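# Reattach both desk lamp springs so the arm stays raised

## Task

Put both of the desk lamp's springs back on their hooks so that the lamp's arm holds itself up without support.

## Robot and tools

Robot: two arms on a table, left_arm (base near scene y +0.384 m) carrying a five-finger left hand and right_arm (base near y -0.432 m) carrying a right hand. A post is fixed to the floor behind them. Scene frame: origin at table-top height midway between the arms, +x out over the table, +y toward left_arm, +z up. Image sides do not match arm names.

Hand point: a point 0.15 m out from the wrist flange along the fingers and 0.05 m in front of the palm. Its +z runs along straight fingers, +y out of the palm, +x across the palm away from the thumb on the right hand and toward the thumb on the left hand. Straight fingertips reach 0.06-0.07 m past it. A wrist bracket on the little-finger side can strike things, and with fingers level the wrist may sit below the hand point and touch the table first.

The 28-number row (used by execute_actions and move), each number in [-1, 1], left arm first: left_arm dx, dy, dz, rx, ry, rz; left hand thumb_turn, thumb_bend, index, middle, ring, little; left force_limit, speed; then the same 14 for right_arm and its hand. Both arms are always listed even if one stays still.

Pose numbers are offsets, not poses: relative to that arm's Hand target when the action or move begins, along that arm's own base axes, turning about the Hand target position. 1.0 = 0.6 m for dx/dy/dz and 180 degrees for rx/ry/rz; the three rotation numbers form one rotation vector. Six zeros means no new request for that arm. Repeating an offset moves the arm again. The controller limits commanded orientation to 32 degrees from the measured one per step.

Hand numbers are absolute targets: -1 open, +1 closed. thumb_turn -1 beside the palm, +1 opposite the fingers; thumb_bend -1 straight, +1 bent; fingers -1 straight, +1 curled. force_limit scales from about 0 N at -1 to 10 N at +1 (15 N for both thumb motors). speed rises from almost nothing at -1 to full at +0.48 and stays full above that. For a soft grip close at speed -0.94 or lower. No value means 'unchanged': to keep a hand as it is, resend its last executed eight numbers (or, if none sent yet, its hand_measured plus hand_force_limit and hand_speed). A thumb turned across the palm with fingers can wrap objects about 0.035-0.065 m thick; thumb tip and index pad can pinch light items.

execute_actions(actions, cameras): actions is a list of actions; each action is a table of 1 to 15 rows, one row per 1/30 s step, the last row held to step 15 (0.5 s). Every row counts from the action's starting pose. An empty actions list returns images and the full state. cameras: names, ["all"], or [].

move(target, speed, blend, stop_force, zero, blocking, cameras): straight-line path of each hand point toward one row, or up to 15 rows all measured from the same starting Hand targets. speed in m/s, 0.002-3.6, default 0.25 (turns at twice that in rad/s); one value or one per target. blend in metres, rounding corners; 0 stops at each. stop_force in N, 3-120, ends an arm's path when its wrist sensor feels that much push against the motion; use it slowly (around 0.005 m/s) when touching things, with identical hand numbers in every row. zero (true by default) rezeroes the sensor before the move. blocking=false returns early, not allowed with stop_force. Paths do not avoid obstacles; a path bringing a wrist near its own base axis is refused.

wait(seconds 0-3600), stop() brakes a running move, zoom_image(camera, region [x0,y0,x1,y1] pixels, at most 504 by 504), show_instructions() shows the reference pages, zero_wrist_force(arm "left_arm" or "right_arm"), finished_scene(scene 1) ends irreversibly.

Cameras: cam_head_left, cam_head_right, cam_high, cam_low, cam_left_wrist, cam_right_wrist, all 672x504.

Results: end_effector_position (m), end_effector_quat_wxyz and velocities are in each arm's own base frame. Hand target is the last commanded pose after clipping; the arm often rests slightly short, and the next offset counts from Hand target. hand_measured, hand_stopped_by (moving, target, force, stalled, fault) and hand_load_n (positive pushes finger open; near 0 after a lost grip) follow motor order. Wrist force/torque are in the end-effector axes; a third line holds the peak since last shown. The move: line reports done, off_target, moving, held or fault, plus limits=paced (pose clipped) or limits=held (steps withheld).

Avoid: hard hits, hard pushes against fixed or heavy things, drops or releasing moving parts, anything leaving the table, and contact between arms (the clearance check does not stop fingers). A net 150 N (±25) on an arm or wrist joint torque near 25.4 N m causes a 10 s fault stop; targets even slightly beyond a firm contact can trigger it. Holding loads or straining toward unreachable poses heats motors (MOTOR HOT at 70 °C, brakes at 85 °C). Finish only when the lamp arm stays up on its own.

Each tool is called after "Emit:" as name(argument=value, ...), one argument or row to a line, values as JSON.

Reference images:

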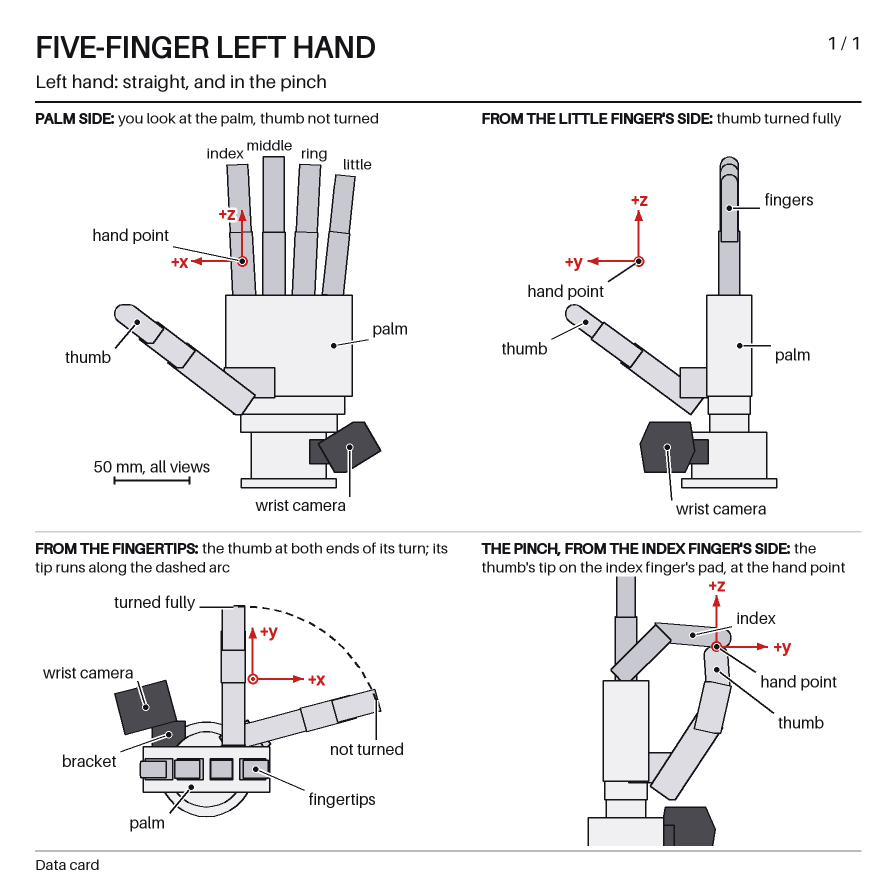

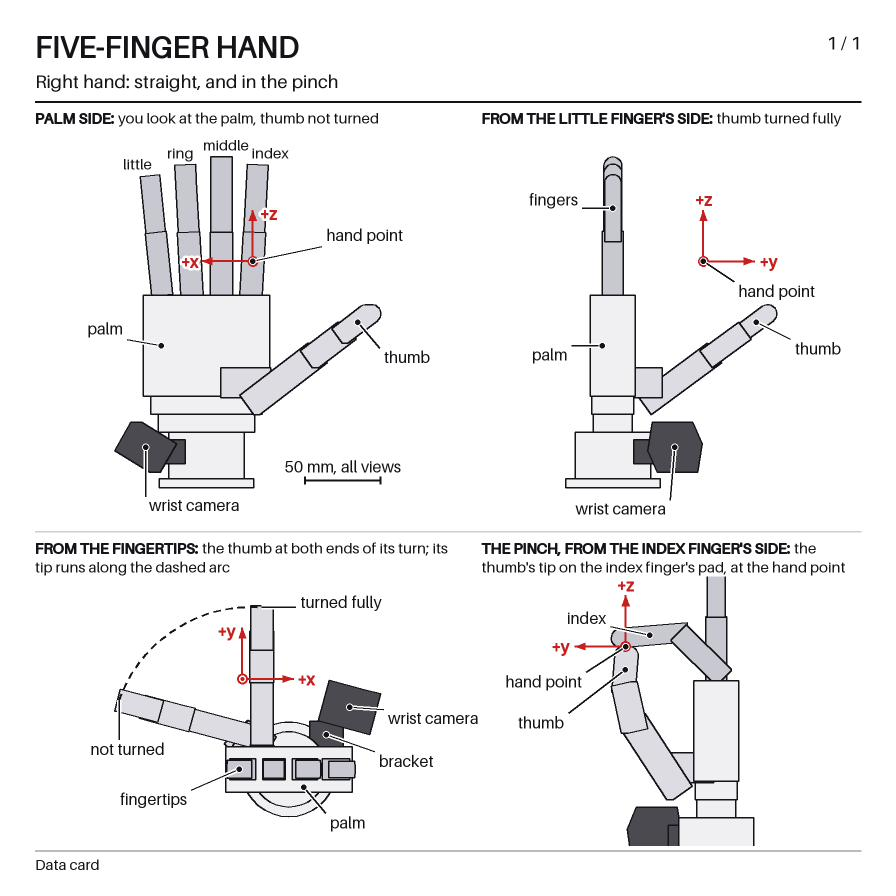

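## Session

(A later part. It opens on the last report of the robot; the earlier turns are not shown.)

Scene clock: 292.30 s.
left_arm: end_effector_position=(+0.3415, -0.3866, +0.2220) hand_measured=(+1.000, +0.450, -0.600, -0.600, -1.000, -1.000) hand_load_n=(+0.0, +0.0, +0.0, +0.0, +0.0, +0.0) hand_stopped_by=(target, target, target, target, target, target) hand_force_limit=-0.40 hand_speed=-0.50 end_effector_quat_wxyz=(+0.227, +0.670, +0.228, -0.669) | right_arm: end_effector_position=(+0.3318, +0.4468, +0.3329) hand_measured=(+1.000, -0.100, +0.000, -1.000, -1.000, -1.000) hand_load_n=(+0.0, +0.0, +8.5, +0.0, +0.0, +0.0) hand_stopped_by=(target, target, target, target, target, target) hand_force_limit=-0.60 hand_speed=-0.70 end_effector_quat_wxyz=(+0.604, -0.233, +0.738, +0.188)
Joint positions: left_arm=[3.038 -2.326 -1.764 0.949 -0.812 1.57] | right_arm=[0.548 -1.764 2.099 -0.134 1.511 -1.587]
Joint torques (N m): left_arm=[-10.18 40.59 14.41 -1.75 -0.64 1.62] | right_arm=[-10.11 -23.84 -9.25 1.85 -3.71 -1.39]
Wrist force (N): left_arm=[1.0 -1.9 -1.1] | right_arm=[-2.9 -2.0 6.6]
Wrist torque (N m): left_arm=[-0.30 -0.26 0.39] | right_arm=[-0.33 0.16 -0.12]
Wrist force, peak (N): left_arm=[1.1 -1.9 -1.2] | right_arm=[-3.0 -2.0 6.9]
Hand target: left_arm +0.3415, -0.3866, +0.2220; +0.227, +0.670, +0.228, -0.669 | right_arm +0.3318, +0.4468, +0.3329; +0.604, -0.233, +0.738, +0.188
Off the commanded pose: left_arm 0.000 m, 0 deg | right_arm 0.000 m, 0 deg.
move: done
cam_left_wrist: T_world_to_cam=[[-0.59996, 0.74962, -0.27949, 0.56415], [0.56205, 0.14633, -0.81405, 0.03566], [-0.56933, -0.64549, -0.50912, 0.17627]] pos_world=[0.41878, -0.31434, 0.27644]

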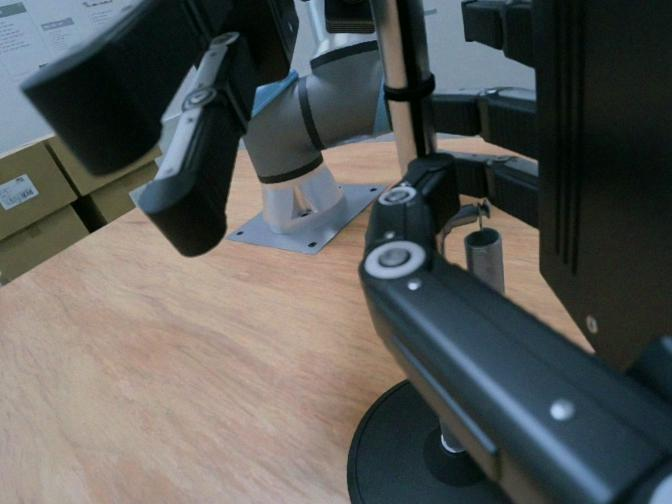

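Emit:
move(
  target=[0,0,0,0,0,0,1,0.45,-1,-1,-1,-1,-0.4,-0.5,-0.0137,-0.0095,0,0,0,0,1,-0.1,0,-1,-1,-1,-0.6,-0.7],
  speed=0.02,
  stop_force=10,
  cameras=["cam_left_wrist"],
)

Emit:
move(
  target=[0,0,0,0,0,0,1,0.45,-1,-1,-1,-1,-0.4,-0.5,-0.0137,-0.0095,0.002,0,0,0,1,-0.1,0,-1,-1,-1,-0.6,-0.7],
  speed=0.02,
  stop_force=10,
  cameras=["cam_left_wrist","cam_right_wrist"],
)

Scene clock: 294.83 s.
left_arm: end_effector_position=(+0.3415, -0.3866, +0.2220) hand_measured=(+1.000, +0.450, -1.000, -1.000, -1.000, -1.000) hand_load_n=(+0.0, +0.0, -0.5, +0.0, +0.0, +0.0) hand_stopped_by=(target, target, target, target, target, target) hand_force_limit=-0.40 hand_speed=-0.50 end_effector_quat_wxyz=(+0.227, +0.670, +0.228, -0.669) | right_arm: end_effector_position=(+0.3236, +0.4411, +0.3329) hand_measured=(+1.000, -0.100, +0.000, -1.000, -1.000, -1.000) hand_load_n=(+0.0, +0.0, +8.5, +0.0, +0.0, +0.0) hand_stopped_by=(target, target, target, target, target, target) hand_force_limit=-0.60 hand_speed=-0.70 end_effector_quat_wxyz=(+0.604, -0.233, +0.738, +0.188)
Joint positions: left_arm=[3.038 -2.326 -1.764 0.949 -0.812 1.57] | right_arm=[0.545 -1.791 2.12 -0.128 1.509 -1.587]
Joint torques (N m): left_arm=[-9.94 45.87 14.13 -1.43 -1.07 1.63] | right_arm=[-9.53 -22.46 -10.1 1.98 -3.55 -1.36]
Wrist force (N): left_arm=[0.8 -1.8 -1.1] | right_arm=[-2.8 -1.9 6.3]
Wrist torque (N m): left_arm=[-0.28 -0.24 0.38] | right_arm=[-0.31 0.11 -0.03]
Wrist force, peak (N): left_arm=[0.9 -1.8 -1.3] | right_arm=[-3.3 -1.8 6.8]
Hand target: left_arm +0.3415, -0.3866, +0.2220; +0.227, +0.670, +0.228, -0.669 | right_arm +0.3236, +0.4411, +0.3329; +0.604, -0.233, +0.738, +0.188
Off the commanded pose: left_arm 0.000 m, 0 deg | right_arm 0.000 m, 0 deg.
move: done
cam_left_wrist: T_world_to_cam=[[-0.59996, 0.74962, -0.27949, 0.56415], [0.56205, 0.14633, -0.81405, 0.03566], [-0.56933, -0.64549, -0.50912, 0.17627]] pos_world=[0.41878, -0.31434, 0.27644]

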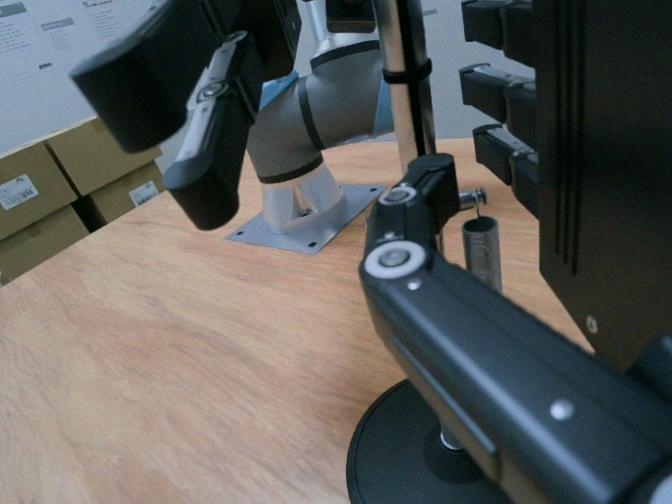

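Scene clock: 296.40 s.
left_arm: end_effector_position=(+0.3415, -0.3866, +0.2220) hand_measured=(+1.000, +0.450, -1.000, -1.000, -1.000, -1.000) hand_load_n=(+0.0, +0.0, +0.0, +0.0, +0.0, +0.0) hand_stopped_by=(target, target, target, target, target, target) hand_force_limit=-0.40 hand_speed=-0.50 end_effector_quat_wxyz=(+0.227, +0.670, +0.228, -0.669) | right_arm: end_effector_position=(+0.3154, +0.4354, +0.3341) hand_measured=(+1.000, -0.100, +0.000, -1.000, -1.000, -1.000) hand_load_n=(+0.0, +0.0, +8.5, +0.0, +0.0, +0.0) hand_stopped_by=(target, target, target, target, target, target) hand_force_limit=-0.60 hand_speed=-0.70 end_effector_quat_wxyz=(+0.604, -0.233, +0.738, +0.188)
Joint positions: left_arm=[3.038 -2.326 -1.764 0.949 -0.812 1.57] | right_arm=[0.543 -1.819 2.137 -0.117 1.507 -1.588]
Joint torques (N m): left_arm=[-9.85 49.2 13.79 -1.33 -1.06 1.51] | right_arm=[-9.43 -20.8 -9.39 1.99 -3.48 -1.27]
Wrist force (N): left_arm=[0.7 -1.9 -1.1] | right_arm=[-3.2 -1.6 6.1]
Wrist torque (N m): left_arm=[-0.31 -0.22 0.38] | right_arm=[-0.28 0.11 -0.02]
Wrist force, peak (N): left_arm=[0.9 -1.8 -1.4] | right_arm=[-3.3 -2.1 6.6]
Hand target: left_arm +0.3415, -0.3866, +0.2220; +0.227, +0.670, +0.228, -0.669 | right_arm +0.3154, +0.4354, +0.3341; +0.604, -0.233, +0.738, +0.188
Off the commanded pose: left_arm 0.000 m, 0 deg | right_arm 0.000 m, 0 deg.
move: done
cam_left_wrist: T_world_to_cam=[[-0.59996, 0.74962, -0.27949, 0.56415], [0.56205, 0.14633, -0.81405, 0.03566], [-0.56933, -0.64549, -0.50912, 0.17627]] pos_world=[0.41878, -0.31434, 0.27644]
cam_right_wrist: T_world_to_cam=[[-0.58632, 0.76484, -0.26692, -0.05912], [-0.41515, -0.00076, 0.90975, -0.1727], [0.69562, 0.64421, 0.31797, -0.49401]] pos_world=[0.23728, 0.36334, 0.29842]

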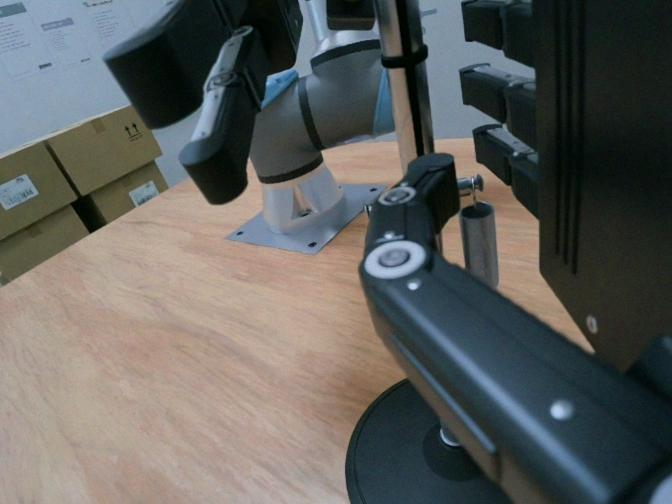

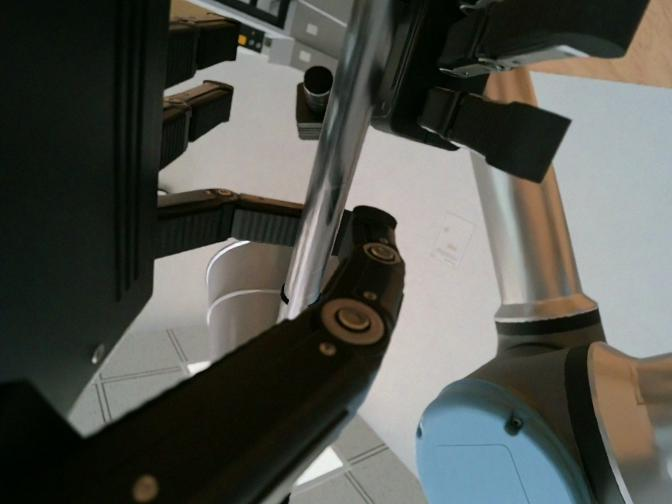

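Emit:
wait(
  seconds=0.1,
  cameras=["cam_head_left","cam_head_right","cam_high"],
)

Emit:
zoom_image(
  camera="cam_head_left",
  region=[330, 330, 430, 480],
)

Emit:
zoom_image(
  camera="cam_head_right",
  region=[310, 330, 410, 480],
)

Emit:
zoom_image(
  camera="cam_high",
  region=[180, 100, 330, 280],
)

Scene clock: 297.63 s.
left_arm: end_effector_position=(+0.3415, -0.3866, +0.2220) hand_measured=(+1.000, +0.450, -1.000, -1.000, -1.000, -1.000) hand_load_n=(+0.0, +0.0, +0.0, +0.0, +0.0, +0.0) hand_stopped_by=(target, target, target, target, target, target) hand_force_limit=-0.40 hand_speed=-0.50 end_effector_quat_wxyz=(+0.227, +0.670, +0.228, -0.669) | right_arm: end_effector_position=(+0.3154, +0.4354, +0.3341) hand_measured=(+1.000, -0.100, +0.000, -1.000, -1.000, -1.000) hand_load_n=(-0.5, +0.5, +8.5, +0.0, +0.0, +0.5) hand_stopped_by=(target, target, target, target, target, target) hand_force_limit=-0.60 hand_speed=-0.70 end_effector_quat_wxyz=(+0.604, -0.233, +0.738, +0.188)
Joint positions: left_arm=[3.038 -2.326 -1.764 0.949 -0.812 1.57] | right_arm=[0.543 -1.819 2.137 -0.117 1.507 -1.588]
Joint torques (N m): left_arm=[-9.83 49.83 13.81 -1.1 -1.12 1.48] | right_arm=[-9.64 -21.68 -9.47 1.97 -3.56 -1.39]
Wrist force (N): left_arm=[0.9 -1.7 -0.9] | right_arm=[-3.0 -1.6 6.0]
Wrist torque (N m): left_arm=[-0.29 -0.24 0.39] | right_arm=[-0.27 0.10 -0.01]
Wrist force, peak (N): left_arm=[1.1 -1.9 -1.2] | right_arm=[-3.3 -1.5 6.2]
Hand target: left_arm +0.3415, -0.3866, +0.2220; +0.227, +0.670, +0.228, -0.669 | right_arm +0.3154, +0.4354, +0.3341; +0.604, -0.233, +0.738, +0.188
Off the commanded pose: left_arm 0.000 m, 0 deg | right_arm 0.000 m, 0 deg.
wait: 0.10 s; at rest from the start

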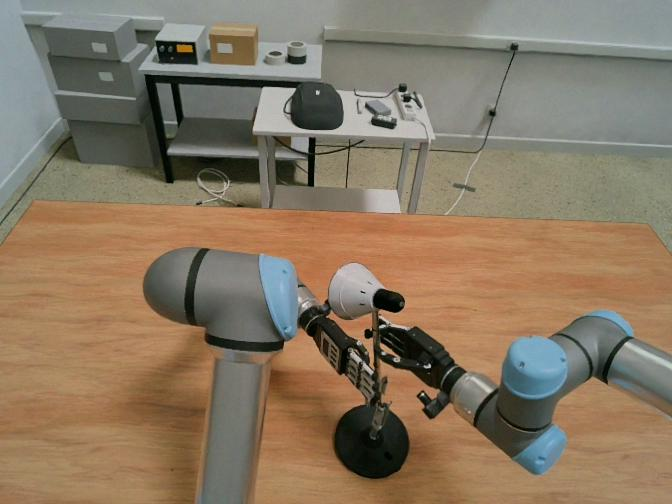

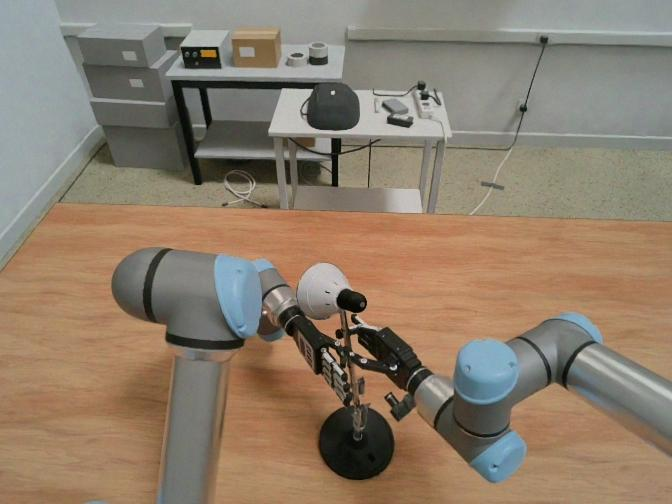

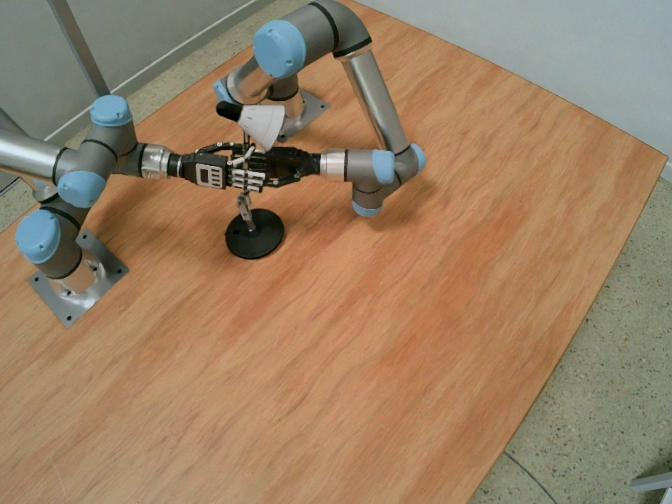

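Scaled by 3.360 from the camera's image (finer frame: 960x720).

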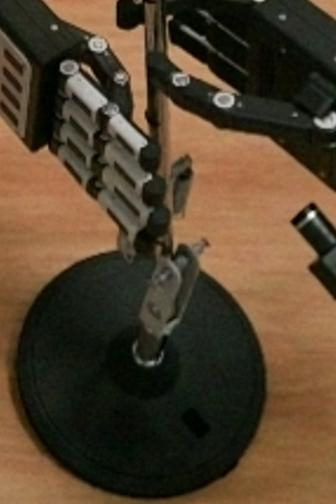

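Scaled by 3.360 from the camera's image (finer frame: 960x720).

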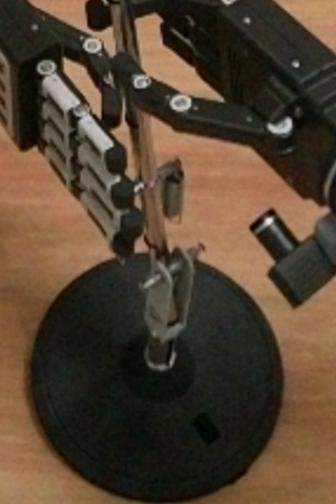

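Scaled by 2.800 from the camera's image (finer frame: 960x720).

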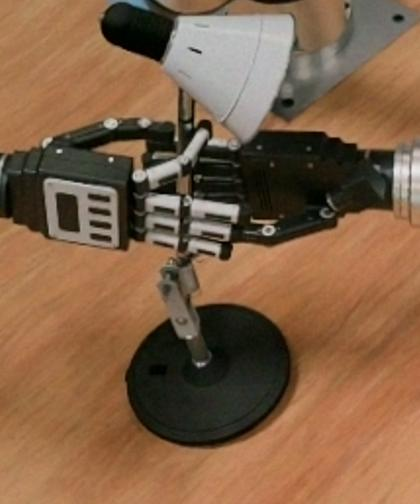

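Emit:
move(
  target=[-0.0159,-0.0122,0,0,0,0,1,0.45,-1,-1,-1,-1,-0.4,-0.5,0,0,0,0,0,0,1,-0.1,0,-1,-1,-1,-0.6,-0.7],
  speed=0.02,
  stop_force=4,
  cameras=["cam_left_wrist"],
)

Scene clock: 299.97 s.
left_arm: end_effector_position=(+0.3320, -0.3939, +0.2220) hand_measured=(+1.000, +0.450, -1.000, -1.000, -1.000, -1.000) hand_load_n=(+0.0, +0.0, +0.0, +0.0, +0.0, +0.0) hand_stopped_by=(target, target, target, target, target, target) hand_force_limit=-0.40 hand_speed=-0.50 end_effector_quat_wxyz=(+0.227, +0.670, +0.228, -0.669) | right_arm: end_effector_position=(+0.3154, +0.4354, +0.3341) hand_measured=(+1.000, -0.100, +0.000, -1.000, -1.000, -1.000) hand_load_n=(+0.0, +0.0, +8.5, +0.0, +0.0, +0.0) hand_stopped_by=(target, target, target, target, target, target) hand_force_limit=-0.60 hand_speed=-0.70 end_effector_quat_wxyz=(+0.604, -0.233, +0.738, +0.188)
Joint positions: left_arm=[3.022 -2.317 -1.784 0.961 -0.796 1.57] | right_arm=[0.543 -1.819 2.137 -0.117 1.507 -1.588]
Joint torques (N m): left_arm=[-11.11 50.24 3.56 0.19 1.58 0.32] | right_arm=[-9.63 -21.66 -9.21 2.05 -3.41 -1.36]
Wrist force (N): left_arm=[0.9 -1.6 -1.2] | right_arm=[-3.0 -1.4 6.1]
Wrist torque (N m): left_arm=[-0.25 -0.24 0.38] | right_arm=[-0.26 0.09 -0.01]
Wrist force, peak (N): left_arm=[1.0 -2.0 -1.2] | right_arm=[-3.5 -1.6 6.2]
Hand target: left_arm +0.3320, -0.3939, +0.2220; +0.227, +0.670, +0.228, -0.669 | right_arm +0.3154, +0.4354, +0.3341; +0.604, -0.233, +0.738, +0.188
Off the commanded pose: left_arm 0.000 m, 0 deg | right_arm 0.000 m, 0 deg.
move: done
cam_left_wrist: T_world_to_cam=[[-0.59992, 0.74963, -0.27955, 0.56393], [0.5621, 0.14628, -0.81403, 0.04203], [-0.56933, -0.64549, -0.50912, 0.16614]] pos_world=[0.40928, -0.32164, 0.27644]

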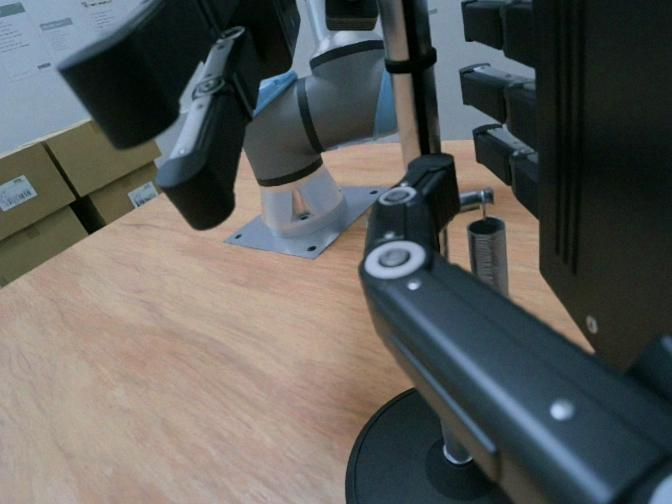

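Emit:
move(
  target=[0,0,0,0,0,0,1,0.45,-0.3,-0.2,-1,-1,-0.4,-0.6,0.0041,0.0029,0,0,0,0,1,-0.1,0,-1,-1,-1,-0.6,-0.7],
  speed=0.01,
  cameras=[],
)

Emit:
move(
  target=[0,0,0,0,0,0,1,0.45,-0.3,-0.2,-1,-1,-0.4,-0.6,0.0055,0.0038,0,0,0,0,1,-0.1,0,-1,-1,-1,-0.6,-0.7],
  speed=0.01,
  cameras=["cam_left_wrist","cam_right_wrist"],
)

Scene clock: 301.23 s.
left_arm: end_effector_position=(+0.3320, -0.3939, +0.2220) hand_measured=(+1.000, +0.450, -0.746, -0.268, -1.000, -1.000) hand_load_n=(+0.0, +0.0, +0.0, +2.5, +0.0, +0.0) hand_stopped_by=(target, target, force, force, target, target) hand_force_limit=-0.40 hand_speed=-0.60 end_effector_quat_wxyz=(+0.227, +0.670, +0.227, -0.669) | right_arm: end_effector_position=(+0.3178, +0.4371, +0.3341) hand_measured=(+1.000, -0.100, +0.000, -1.000, -1.000, -1.000) hand_load_n=(+0.0, +0.0, +11.0, +0.0, +0.0, +0.0) hand_stopped_by=(target, target, target, target, target, target) hand_force_limit=-0.60 hand_speed=-0.70 end_effector_quat_wxyz=(+0.604, -0.233, +0.738, +0.188)
Joint positions: left_arm=[3.022 -2.317 -1.784 0.961 -0.796 1.57] | right_arm=[0.544 -1.811 2.131 -0.119 1.507 -1.588]
Joint torques (N m): left_arm=[-6.23 48.64 7.83 -2.16 1.18 -0.55] | right_arm=[9.94 -3.37 -30.34 -2.68 1.14 1.73]
Wrist force (N): left_arm=[0.1 -5.0 2.3] | right_arm=[3.3 -3.6 7.6]
Wrist torque (N m): left_arm=[-0.45 -0.20 0.41] | right_arm=[-0.39 -0.10 0.10]
Wrist force, peak (N): left_arm=[1.8 -6.4 1.0] | right_arm=[4.2 -4.3 8.7]
Hand target: left_arm +0.3320, -0.3939, +0.2220; +0.227, +0.670, +0.228, -0.669 | right_arm +0.3178, +0.4372, +0.3341; +0.604, -0.233, +0.738, +0.188
Off the commanded pose: left_arm 0.000 m, 0 deg | right_arm 0.000 m, 0 deg.
move: done

Scene clock: 301.97 s.
left_arm: end_effector_position=(+0.3320, -0.3939, +0.2220) hand_measured=(+1.000, +0.450, -0.746, -0.266, -1.000, -1.000) hand_load_n=(+0.0, +0.0, +0.0, +0.0, +0.0, +0.0) hand_stopped_by=(target, target, force, force, target, target) hand_force_limit=-0.40 hand_speed=-0.60 end_effector_quat_wxyz=(+0.227, +0.670, +0.228, -0.669) | right_arm: end_effector_position=(+0.3210, +0.4394, +0.3341) hand_measured=(+1.000, -0.100, +0.000, -1.000, -1.000, -1.000) hand_load_n=(+0.0, +0.0, +7.5, +0.0, +0.0, +0.0) hand_stopped_by=(target, target, target, target, target, target) hand_force_limit=-0.60 hand_speed=-0.70 end_effector_quat_wxyz=(+0.604, -0.233, +0.738, +0.188)
Joint positions: left_arm=[3.022 -2.317 -1.784 0.961 -0.796 1.57] | right_arm=[0.545 -1.8 2.124 -0.122 1.508 -1.587]
Joint torques (N m): left_arm=[-1.75 46.95 11.58 -2.09 0.88 -0.49] | right_arm=[8.36 -2.65 -30.28 -2.79 2.33 1.6]
Wrist force (N): left_arm=[1.3 -1.8 -1.2] | right_arm=[2.1 -1.3 5.4]
Wrist torque (N m): left_arm=[-0.21 -0.31 0.40] | right_arm=[-0.17 0.00 0.06]
Wrist force, peak (N): left_arm=[0.9 -5.4 1.1] | right_arm=[4.0 -4.1 7.3]
Hand target: left_arm +0.3320, -0.3939, +0.2220; +0.227, +0.670, +0.228, -0.669 | right_arm +0.3211, +0.4394, +0.3341; +0.604, -0.233, +0.738, +0.188
Off the commanded pose: left_arm 0.000 m, 0 deg | right_arm 0.000 m, 0 deg.
move: done
cam_left_wrist: T_world_to_cam=[[-0.59992, 0.74963, -0.27955, 0.56393], [0.5621, 0.14628, -0.81403, 0.04203], [-0.56933, -0.64549, -0.50912, 0.16614]] pos_world=[0.40928, -0.32164, 0.27644]
cam_right_wrist: T_world_to_cam=[[-0.58632, 0.76484, -0.26692, -0.05876], [-0.41515, -0.00076, 0.90975, -0.17033], [0.69562, 0.64421, 0.31797, -0.50049]] pos_world=[0.24299, 0.36724, 0.29842]

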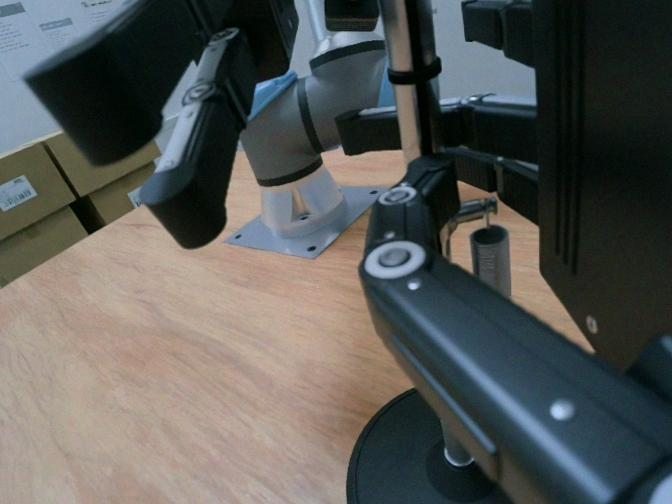

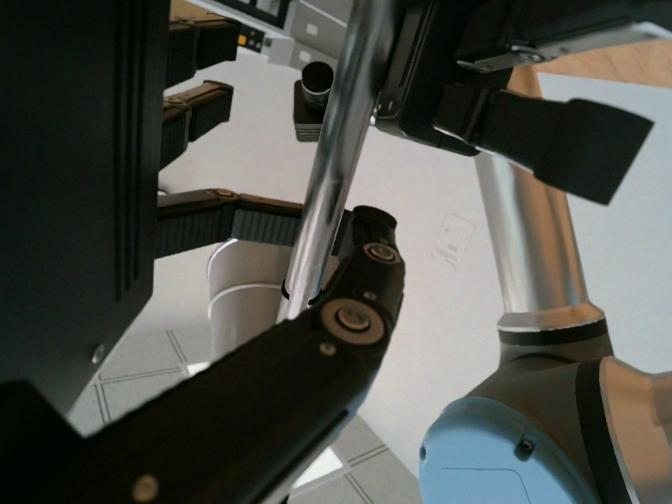

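Emit:
move(
  target=[0,0,0,0,0,0,1,0.45,-0.3,-0.25,-1,-1,-0.4,-0.4,0.0041,0.0029,0,0,0,0,1,-0.1,0,-1,-1,-1,-0.6,-0.7],
  speed=0.01,
  cameras=[],
)

Emit:
move(
  target=[0,0,0,0,0,0,1,0.45,-0.3,-0.25,-1,-1,-0.4,-0.4,0.0041,0.0029,0,0,0,0,1,-0.1,0,-1,-1,-1,-0.6,-0.7],
  speed=0.01,
  cameras=["cam_left_wrist"],
)

Scene clock: 302.83 s.
left_arm: end_effector_position=(+0.3320, -0.3939, +0.2220) hand_measured=(+1.000, +0.450, -0.746, -0.250, -1.000, -1.000) hand_load_n=(+0.0, +0.0, +0.5, +0.0, +0.0, +0.0) hand_stopped_by=(target, target, force, target, target, target) hand_force_limit=-0.40 hand_speed=-0.40 end_effector_quat_wxyz=(+0.227, +0.670, +0.228, -0.669) | right_arm: end_effector_position=(+0.3235, +0.4411, +0.3341) hand_measured=(+1.000, -0.100, +0.000, -1.000, -1.000, -1.000) hand_load_n=(+0.0, +0.0, +7.5, +0.0, +0.0, +0.0) hand_stopped_by=(target, target, target, target, target, target) hand_force_limit=-0.60 hand_speed=-0.70 end_effector_quat_wxyz=(+0.604, -0.233, +0.738, +0.188)
Joint positions: left_arm=[3.022 -2.317 -1.784 0.961 -0.796 1.57] | right_arm=[0.545 -1.792 2.118 -0.124 1.509 -1.587]
Joint torques (N m): left_arm=[4.35 44.72 14.95 -1.28 0.54 -0.57] | right_arm=[9.06 -2.15 -31.07 -3.01 2.25 1.56]
Wrist force (N): left_arm=[1.1 -2.0 -1.1] | right_arm=[2.1 -1.6 5.6]
Wrist torque (N m): left_arm=[-0.24 -0.31 0.39] | right_arm=[-0.20 0.00 0.02]
Wrist force, peak (N): left_arm=[1.1 -2.1 -1.2] | right_arm=[2.7 -1.9 5.5]
Hand target: left_arm +0.3320, -0.3939, +0.2220; +0.227, +0.670, +0.228, -0.669 | right_arm +0.3236, +0.4412, +0.3341; +0.604, -0.233, +0.738, +0.188
Off the commanded pose: left_arm 0.000 m, 0 deg | right_arm 0.000 m, 0 deg.
move: done

Scene clock: 303.47 s.
left_arm: end_effector_position=(+0.3320, -0.3939, +0.2220) hand_measured=(+1.000, +0.450, -0.746, -0.250, -1.000, -1.000) hand_load_n=(+1.0, +0.0, +0.0, +0.0, +0.0, +0.0) hand_stopped_by=(target, target, force, target, target, target) hand_force_limit=-0.40 hand_speed=-0.40 end_effector_quat_wxyz=(+0.227, +0.670, +0.228, -0.669) | right_arm: end_effector_position=(+0.3259, +0.4428, +0.3341) hand_measured=(+1.000, -0.100, +0.000, -1.000, -1.000, -1.000) hand_load_n=(-0.5, +0.0, +4.0, +0.0, +0.0, +0.0) hand_stopped_by=(target, target, target, target, target, target) hand_force_limit=-0.60 hand_speed=-0.70 end_effector_quat_wxyz=(+0.604, -0.233, +0.738, +0.188)
Joint positions: left_arm=[3.022 -2.317 -1.784 0.961 -0.796 1.57] | right_arm=[0.546 -1.784 2.111 -0.126 1.51 -1.587]
Joint torques (N m): left_arm=[4.67 42.93 14.8 -0.72 0.28 -0.57] | right_arm=[8.32 -1.82 -30 -2.89 2.52 1.61]
Wrist force (N): left_arm=[3.5 -1.2 -5.1] | right_arm=[0.7 -0.6 2.5]
Wrist torque (N m): left_arm=[-0.06 -0.46 0.44] | right_arm=[-0.07 0.09 -0.03]
Wrist force, peak (N): left_arm=[3.5 -1.2 -5.1] | right_arm=[2.2 -1.7 5.7]
Hand target: left_arm +0.3320, -0.3939, +0.2220; +0.227, +0.670, +0.228, -0.669 | right_arm +0.3261, +0.4429, +0.3341; +0.604, -0.233, +0.738, +0.188
Off the commanded pose: left_arm 0.000 m, 0 deg | right_arm 0.000 m, 0 deg.
move: done
cam_left_wrist: T_world_to_cam=[[-0.59996, 0.74962, -0.27949, 0.56393], [0.56205, 0.14633, -0.81405, 0.04207], [-0.56933, -0.64549, -0.50912, 0.16614]] pos_world=[0.40928, -0.32164, 0.27644]

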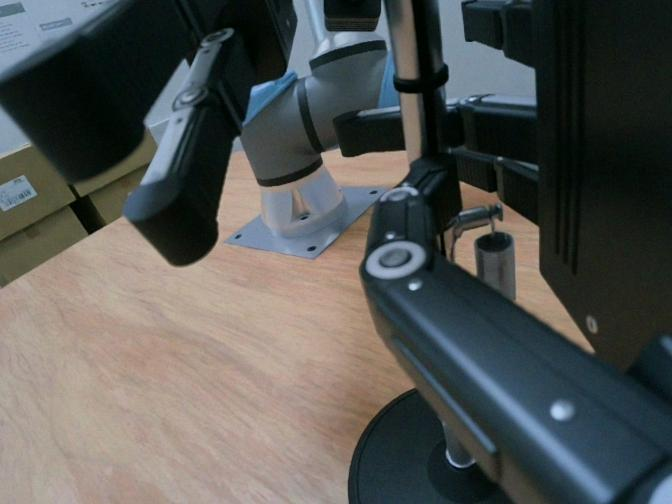

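Emit:
move(
  target=[0,0,0,0,0,0,1,0.45,-0.3,-0.25,-1,-1,-0.4,-0.4,0.0041,0.0029,0,0,0,0,1,-0.1,0,-1,-1,-1,-0.6,-0.7],
  speed=0.01,
  cameras=[],
)

Emit:
move(
  target=[0,0,0,0,0,0,1,0.45,-0.3,-0.25,-1,-1,-0.4,-0.4,-0.0076,0.0109,0,0,0,0,1,-0.1,0,-1,-1,-1,-0.6,-0.7],
  speed=0.02,
  cameras=["cam_left_wrist","cam_right_wrist"],
)

Scene clock: 305.20 s.
left_arm: end_effector_position=(+0.3320, -0.3939, +0.2220) hand_measured=(+1.000, +0.450, -0.746, -0.250, -1.000, -1.000) hand_load_n=(+2.0, +0.5, +0.0, +0.0, +0.0, +0.0) hand_stopped_by=(target, target, force, target, target, target) hand_force_limit=-0.40 hand_speed=-0.40 end_effector_quat_wxyz=(+0.227, +0.670, +0.228, -0.669) | right_arm: end_effector_position=(+0.3284, +0.4446, +0.3341) hand_measured=(+1.000, -0.100, +0.000, -1.000, -1.000, -1.000) hand_load_n=(-0.5, +0.0, +0.0, -0.5, +0.0, +0.0) hand_stopped_by=(target, target, target, target, target, target) hand_force_limit=-0.60 hand_speed=-0.70 end_effector_quat_wxyz=(+0.604, -0.233, +0.738, +0.188)
Joint positions: left_arm=[3.022 -2.317 -1.784 0.961 -0.796 1.57] | right_arm=[0.547 -1.776 2.105 -0.128 1.511 -1.587]
Joint torques (N m): left_arm=[0.26 37.75 14.59 -0.22 -0.36 -0.49] | right_arm=[8.32 -0.86 -30.45 -2.67 2.76 1.53]
Wrist force (N): left_arm=[5.0 0.0 -8.7] | right_arm=[-0.9 0.4 -0.1]
Wrist torque (N m): left_arm=[0.10 -0.56 0.47] | right_arm=[0.06 0.14 -0.08]
Wrist force, peak (N): left_arm=[5.1 0.0 -8.8] | right_arm=[0.7 -0.6 2.7]
Hand target: left_arm +0.3320, -0.3939, +0.2220; +0.227, +0.670, +0.228, -0.669 | right_arm +0.3285, +0.4447, +0.3341; +0.604, -0.233, +0.738, +0.188
Off the commanded pose: left_arm 0.000 m, 0 deg | right_arm 0.000 m, 0 deg.
move: done

Scene clock: 306.07 s.
left_arm: end_effector_position=(+0.3320, -0.3939, +0.2220) hand_measured=(+1.000, +0.450, -0.746, -0.250, -1.000, -1.000) hand_load_n=(+1.5, +0.0, +0.0, +0.0, +0.0, +0.0) hand_stopped_by=(target, target, force, target, target, target) hand_force_limit=-0.40 hand_speed=-0.40 end_effector_quat_wxyz=(+0.227, +0.670, +0.228, -0.669) | right_arm: end_effector_position=(+0.3240, +0.4511, +0.3341) hand_measured=(+1.000, -0.100, +0.000, -1.000, -1.000, -1.000) hand_load_n=(+0.0, +0.0, +0.5, +0.0, +0.0, +0.0) hand_stopped_by=(target, target, target, target, target, target) hand_force_limit=-0.60 hand_speed=-0.70 end_effector_quat_wxyz=(+0.604, -0.233, +0.738, +0.188)
Joint positions: left_arm=[3.022 -2.317 -1.784 0.961 -0.796 1.57] | right_arm=[0.577 -1.767 2.098 -0.131 1.54 -1.581]
Joint torques (N m): left_arm=[-1.93 35.51 13.38 -0.22 -0.64 -0.55] | right_arm=[7.84 -1.7 -30.14 -2.76 2.88 1.49]
Wrist force (N): left_arm=[4.7 -0.4 -8.2] | right_arm=[-0.8 0.0 0.2]
Wrist torque (N m): left_arm=[0.05 -0.53 0.46] | right_arm=[0.01 0.12 -0.12]
Wrist force, peak (N): left_arm=[5.1 0.0 -8.8] | right_arm=[-1.1 0.4 0.0]
Hand target: left_arm +0.3320, -0.3939, +0.2220; +0.227, +0.670, +0.228, -0.669 | right_arm +0.3240, +0.4512, +0.3341; +0.604, -0.233, +0.738, +0.188
Off the commanded pose: left_arm 0.000 m, 0 deg | right_arm 0.000 m, 0 deg.
move: done
cam_left_wrist: T_world_to_cam=[[-0.59996, 0.74962, -0.27949, 0.56393], [0.56205, 0.14633, -0.81405, 0.04207], [-0.56933, -0.64549, -0.50912, 0.16614]] pos_world=[0.40928, -0.32164, 0.27644]
cam_right_wrist: T_world_to_cam=[[-0.58632, 0.76484, -0.26692, -0.06608], [-0.41515, -0.00076, 0.90975, -0.16912], [0.69562, 0.64421, 0.31797, -0.51011]] pos_world=[0.24588, 0.37904, 0.29842]

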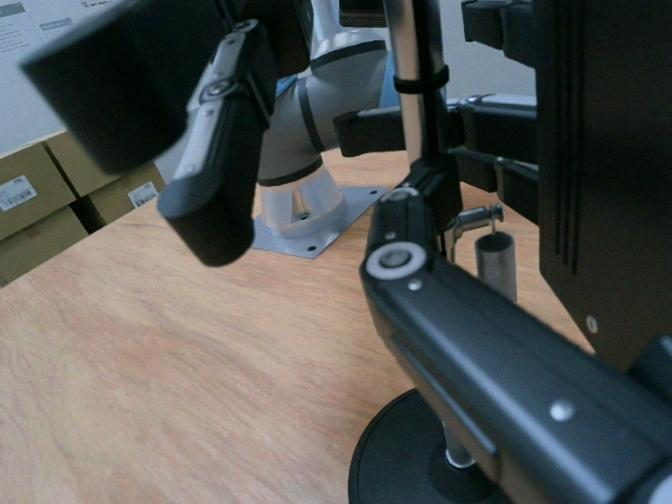

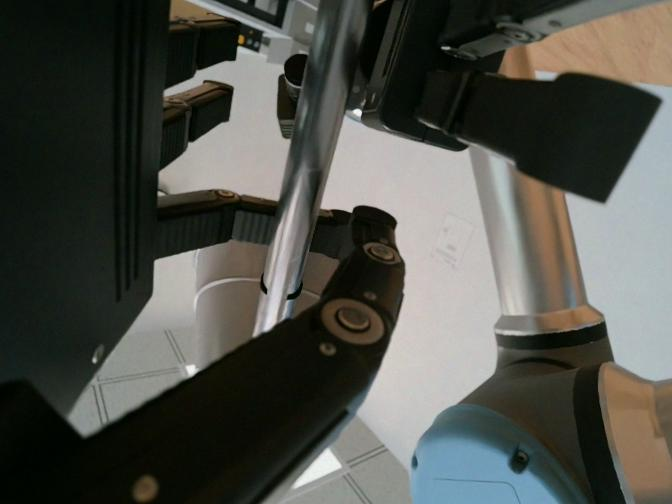

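Emit:
move(
  target=[0,0,0,0,0,0,1,0.45,-1,-1,-1,-1,-0.4,-0.4,-0.0219,-0.0152,0,0,0,0,1,-0.1,0,-1,-1,-1,-0.6,-0.7],
  speed=0.02,
  stop_force=12,
  cameras=["cam_left_wrist","cam_right_wrist"],
)

Emit:
move(
  target=[-0.0159,-0.0122,0,0,0,0,1,0.45,-1,-1,-1,-1,-0.4,-0.4,-0.0219,-0.0152,0,0,0,0,1,-0.1,0,-1,-1,-1,-0.6,-0.7],
  speed=0.02,
  stop_force=12,
  cameras=["cam_left_wrist","cam_right_wrist"],
)

Scene clock: 308.43 s.
left_arm: end_effector_position=(+0.3320, -0.3939, +0.2220) hand_measured=(+1.000, +0.450, -1.000, -1.000, -1.000, -1.000) hand_load_n=(+0.0, -0.5, +0.0, +0.0, +0.0, +0.0) hand_stopped_by=(target, target, target, target, target, target) hand_force_limit=-0.40 hand_speed=-0.40 end_effector_quat_wxyz=(+0.227, +0.670, +0.228, -0.669) | right_arm: end_effector_position=(+0.3108, +0.4421, +0.3341) hand_measured=(+1.000, -0.100, +0.000, -1.000, -1.000, -1.000) hand_load_n=(-0.5, +0.0, +7.0, +0.0, +0.0, +0.0) hand_stopped_by=(target, target, target, target, target, target) hand_force_limit=-0.60 hand_speed=-0.70 end_effector_quat_wxyz=(+0.604, -0.233, +0.738, +0.188)
Joint positions: left_arm=[3.022 -2.317 -1.784 0.961 -0.796 1.57] | right_arm=[0.575 -1.809 2.13 -0.12 1.538 -1.581]
Joint torques (N m): left_arm=[-8.95 33.36 10.05 -0.18 -1.25 -0.45] | right_arm=[-9.7 -21.67 -8.97 2.2 -3.39 -1.5]
Wrist force (N): left_arm=[0.7 -1.9 -1.1] | right_arm=[-3.5 -1.7 6.2]
Wrist torque (N m): left_arm=[-0.31 -0.22 0.38] | right_arm=[-0.32 0.14 -0.17]
Wrist force, peak (N): left_arm=[4.9 -0.5 -8.4] | right_arm=[-3.2 -1.7 6.5]
Hand target: left_arm +0.3320, -0.3939, +0.2220; +0.227, +0.670, +0.228, -0.669 | right_arm +0.3108, +0.4421, +0.3341; +0.604, -0.233, +0.738, +0.188
Off the commanded pose: left_arm 0.000 m, 0 deg | right_arm 0.000 m, 0 deg.
move: done
cam_left_wrist: T_world_to_cam=[[-0.59996, 0.74962, -0.27949, 0.56393], [0.56205, 0.14633, -0.81405, 0.04207], [-0.56933, -0.64549, -0.50912, 0.16614]] pos_world=[0.40928, -0.32164, 0.27644]
cam_right_wrist: T_world_to_cam=[[-0.58632, 0.76484, -0.26692, -0.0668], [-0.41515, -0.00076, 0.90975, -0.17456], [0.69562, 0.64421, 0.31797, -0.49513]] pos_world=[0.23278, 0.36994, 0.29842]

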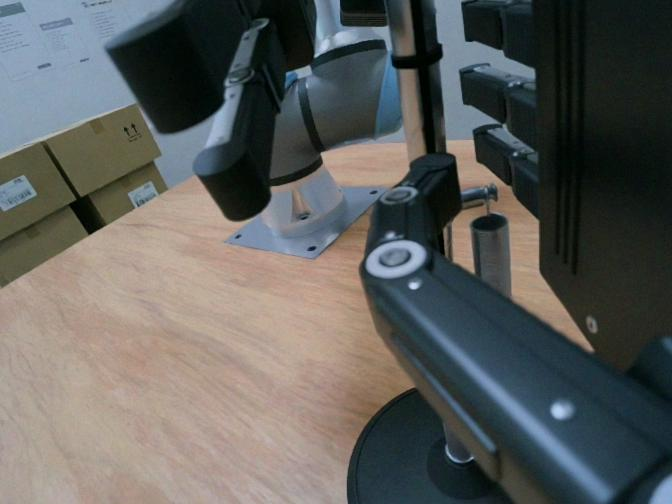

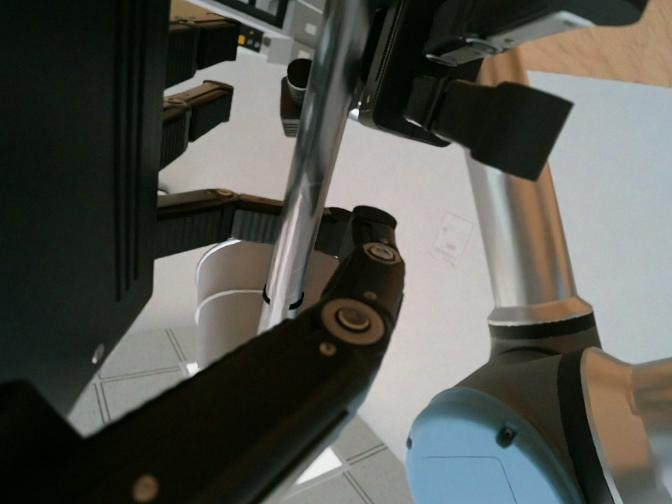

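Scene clock: 310.30 s.
left_arm: end_effector_position=(+0.3224, -0.4012, +0.2220) hand_measured=(+1.000, +0.450, -1.000, -1.000, -1.000, -1.000) hand_load_n=(+0.0, +0.0, +0.0, +0.0, +0.0, +0.0) hand_stopped_by=(target, target, target, target, target, target) hand_force_limit=-0.40 hand_speed=-0.40 end_effector_quat_wxyz=(+0.227, +0.670, +0.228, -0.669) | right_arm: end_effector_position=(+0.2977, +0.4330, +0.3341) hand_measured=(+1.000, -0.100, +0.000, -1.000, -1.000, -1.000) hand_load_n=(-0.5, +0.0, +7.0, +0.0, +0.0, +0.0) hand_stopped_by=(target, target, target, target, target, target) hand_force_limit=-0.60 hand_speed=-0.70 end_effector_quat_wxyz=(+0.604, -0.233, +0.738, +0.188)
Joint positions: left_arm=[3.005 -2.309 -1.804 0.972 -0.779 1.57] | right_arm=[0.573 -1.852 2.16 -0.107 1.536 -1.582]
Joint torques (N m): left_arm=[-10.73 50.26 3.31 0.17 1.45 -0.6] | right_arm=[-9.96 -19.61 -9.33 2.26 -3.44 -1.36]
Wrist force (N): left_arm=[0.8 -1.9 -1.0] | right_arm=[-4.0 -1.5 5.6]
Wrist torque (N m): left_arm=[-0.31 -0.24 0.39] | right_arm=[-0.26 0.10 -0.12]
Wrist force, peak (N): left_arm=[1.0 -1.9 -1.2] | right_arm=[-3.9 -1.8 6.4]
Hand target: left_arm +0.3224, -0.4012, +0.2220; +0.227, +0.670, +0.228, -0.669 | right_arm +0.2977, +0.4330, +0.3341; +0.604, -0.233, +0.738, +0.188
Off the commanded pose: left_arm 0.000 m, 0 deg | right_arm 0.000 m, 0 deg.
move: done
cam_left_wrist: T_world_to_cam=[[-0.59996, 0.74962, -0.27949, 0.56371], [0.56205, 0.14633, -0.81405, 0.04855], [-0.56933, -0.64549, -0.50912, 0.1559]] pos_world=[0.39968, -0.32904, 0.27644]
cam_right_wrist: T_world_to_cam=[[-0.58632, 0.76484, -0.26692, -0.06758], [-0.41515, -0.00076, 0.90975, -0.18005], [0.69562, 0.64421, 0.31797, -0.48009]] pos_world=[0.21959, 0.36084, 0.29842]

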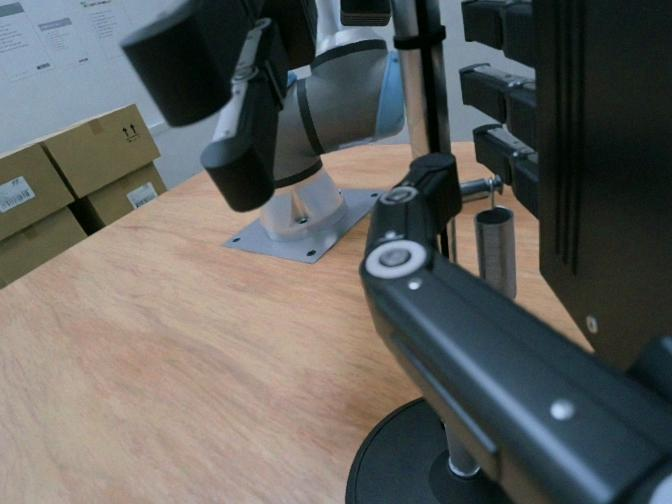

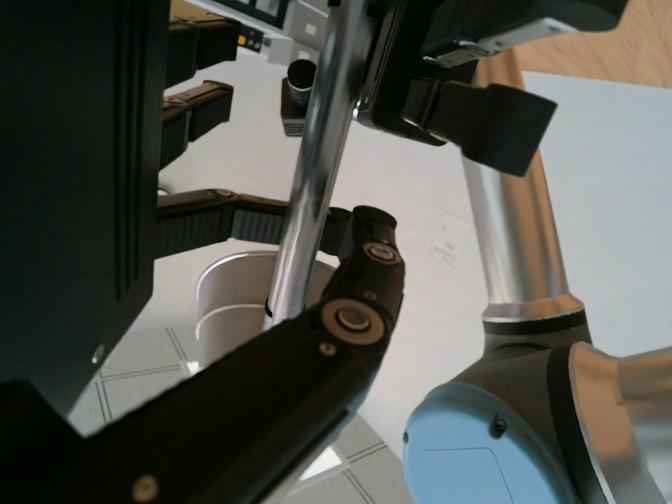

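Emit:
move(
  target=[-0.0119,-0.0091,0,0,0,0,1,0.45,-1,-1,-1,-1,-0.4,-0.4,-0.0205,-0.0143,0.001,0,0,0,1,-0.1,0,-1,-1,-1,-0.6,-0.7],
  speed=0.02,
  stop_force=12,
  cameras=["cam_left_wrist","cam_right_wrist","cam_head_left","cam_head_right"],
)

Emit:
zoom_image(
  camera="cam_head_left",
  region=[320, 250, 430, 480],
)

Scene clock: 312.47 s.
left_arm: end_effector_position=(+0.3153, -0.4067, +0.2220) hand_measured=(+1.000, +0.450, -1.000, -1.000, -1.000, -1.000) hand_load_n=(+0.0, +0.0, +0.0, +0.0, +0.0, +0.0) hand_stopped_by=(target, target, target, target, target, target) hand_force_limit=-0.40 hand_speed=-0.40 end_effector_quat_wxyz=(+0.227, +0.670, +0.228, -0.669) | right_arm: end_effector_position=(+0.2854, +0.4244, +0.3347) hand_measured=(+1.000, -0.100, +0.000, -1.000, -1.000, -1.000) hand_load_n=(-0.5, +0.0, +7.0, +0.0, +0.0, +0.0) hand_stopped_by=(target, target, target, target, target, target) hand_force_limit=-0.60 hand_speed=-0.70 end_effector_quat_wxyz=(+0.604, -0.233, +0.738, +0.188)
Joint positions: left_arm=[2.992 -2.302 -1.818 0.98 -0.767 1.57] | right_arm=[0.57 -1.894 2.187 -0.092 1.534 -1.582]
Joint torques (N m): left_arm=[-10.78 49.29 3.15 0.23 1.39 -0.75] | right_arm=[-9.52 -18.3 -9.27 2.1 -3.4 -1.31]
Wrist force (N): left_arm=[0.6 -1.8 -1.1] | right_arm=[-2.8 -0.9 5.6]
Wrist torque (N m): left_arm=[-0.29 -0.21 0.37] | right_arm=[-0.22 -0.07 0.00]
Wrist force, peak (N): left_arm=[0.5 -1.9 -1.3] | right_arm=[-4.1 -1.4 6.2]
Hand target: left_arm +0.3153, -0.4067, +0.2220; +0.227, +0.670, +0.228, -0.669 | right_arm +0.2854, +0.4244, +0.3347; +0.604, -0.233, +0.738, +0.188
Off the commanded pose: left_arm 0.000 m, 0 deg | right_arm 0.000 m, 0 deg.
move: done
cam_left_wrist: T_world_to_cam=[[-0.59996, 0.74962, -0.27949, 0.5635], [0.56205, 0.14633, -0.81405, 0.05333], [-0.56933, -0.64549, -0.50912, 0.14838]] pos_world=[0.39258, -0.33444, 0.27644]
cam_right_wrist: T_world_to_cam=[[-0.58632, 0.76484, -0.26692, -0.06806], [-0.41515, -0.00076, 0.90975, -0.18571], [0.69562, 0.64421, 0.31797, -0.46619]] pos_world=[0.20728, 0.35224, 0.29902]
Images, in order (width x height): cam_head_left 672x504, cam_head_right 672x504, cam_left_wrist 672x504, cam_right_wrist 672x504.

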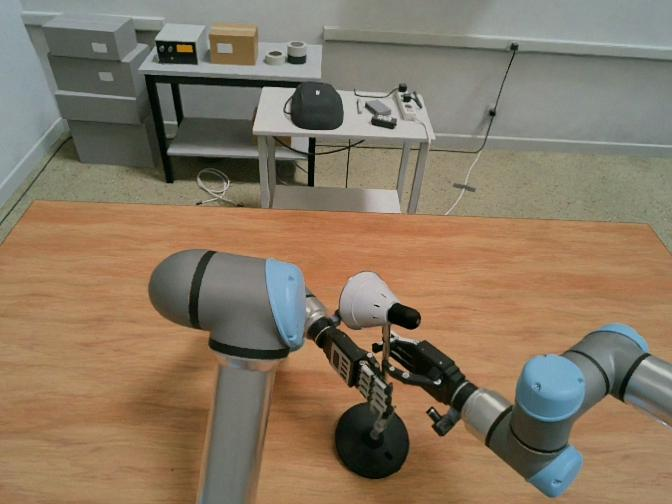

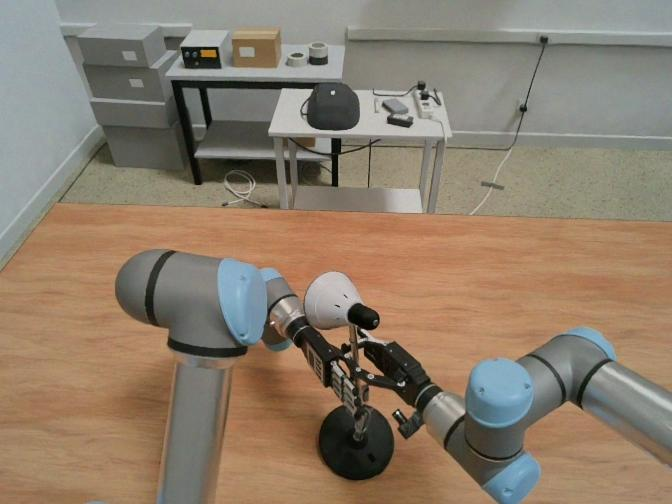

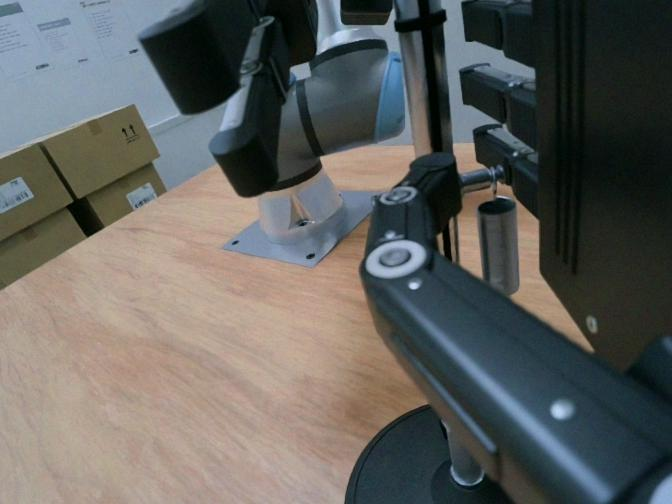

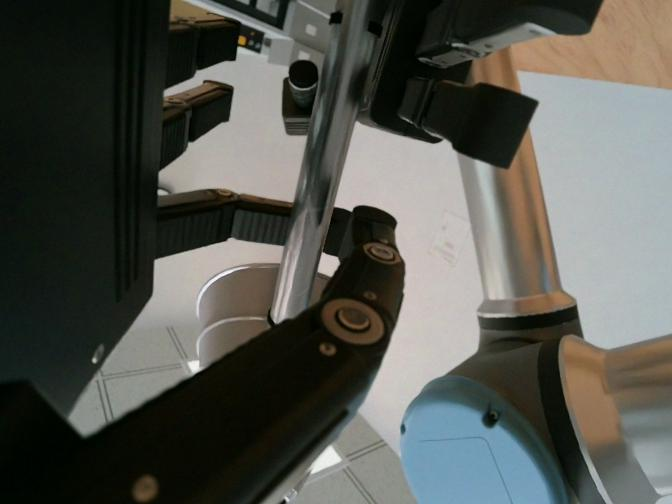

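Scaled by 2.191 from the camera's image (finer frame: 960x720).

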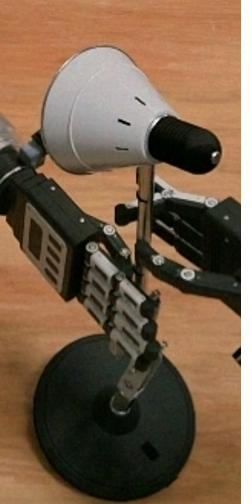

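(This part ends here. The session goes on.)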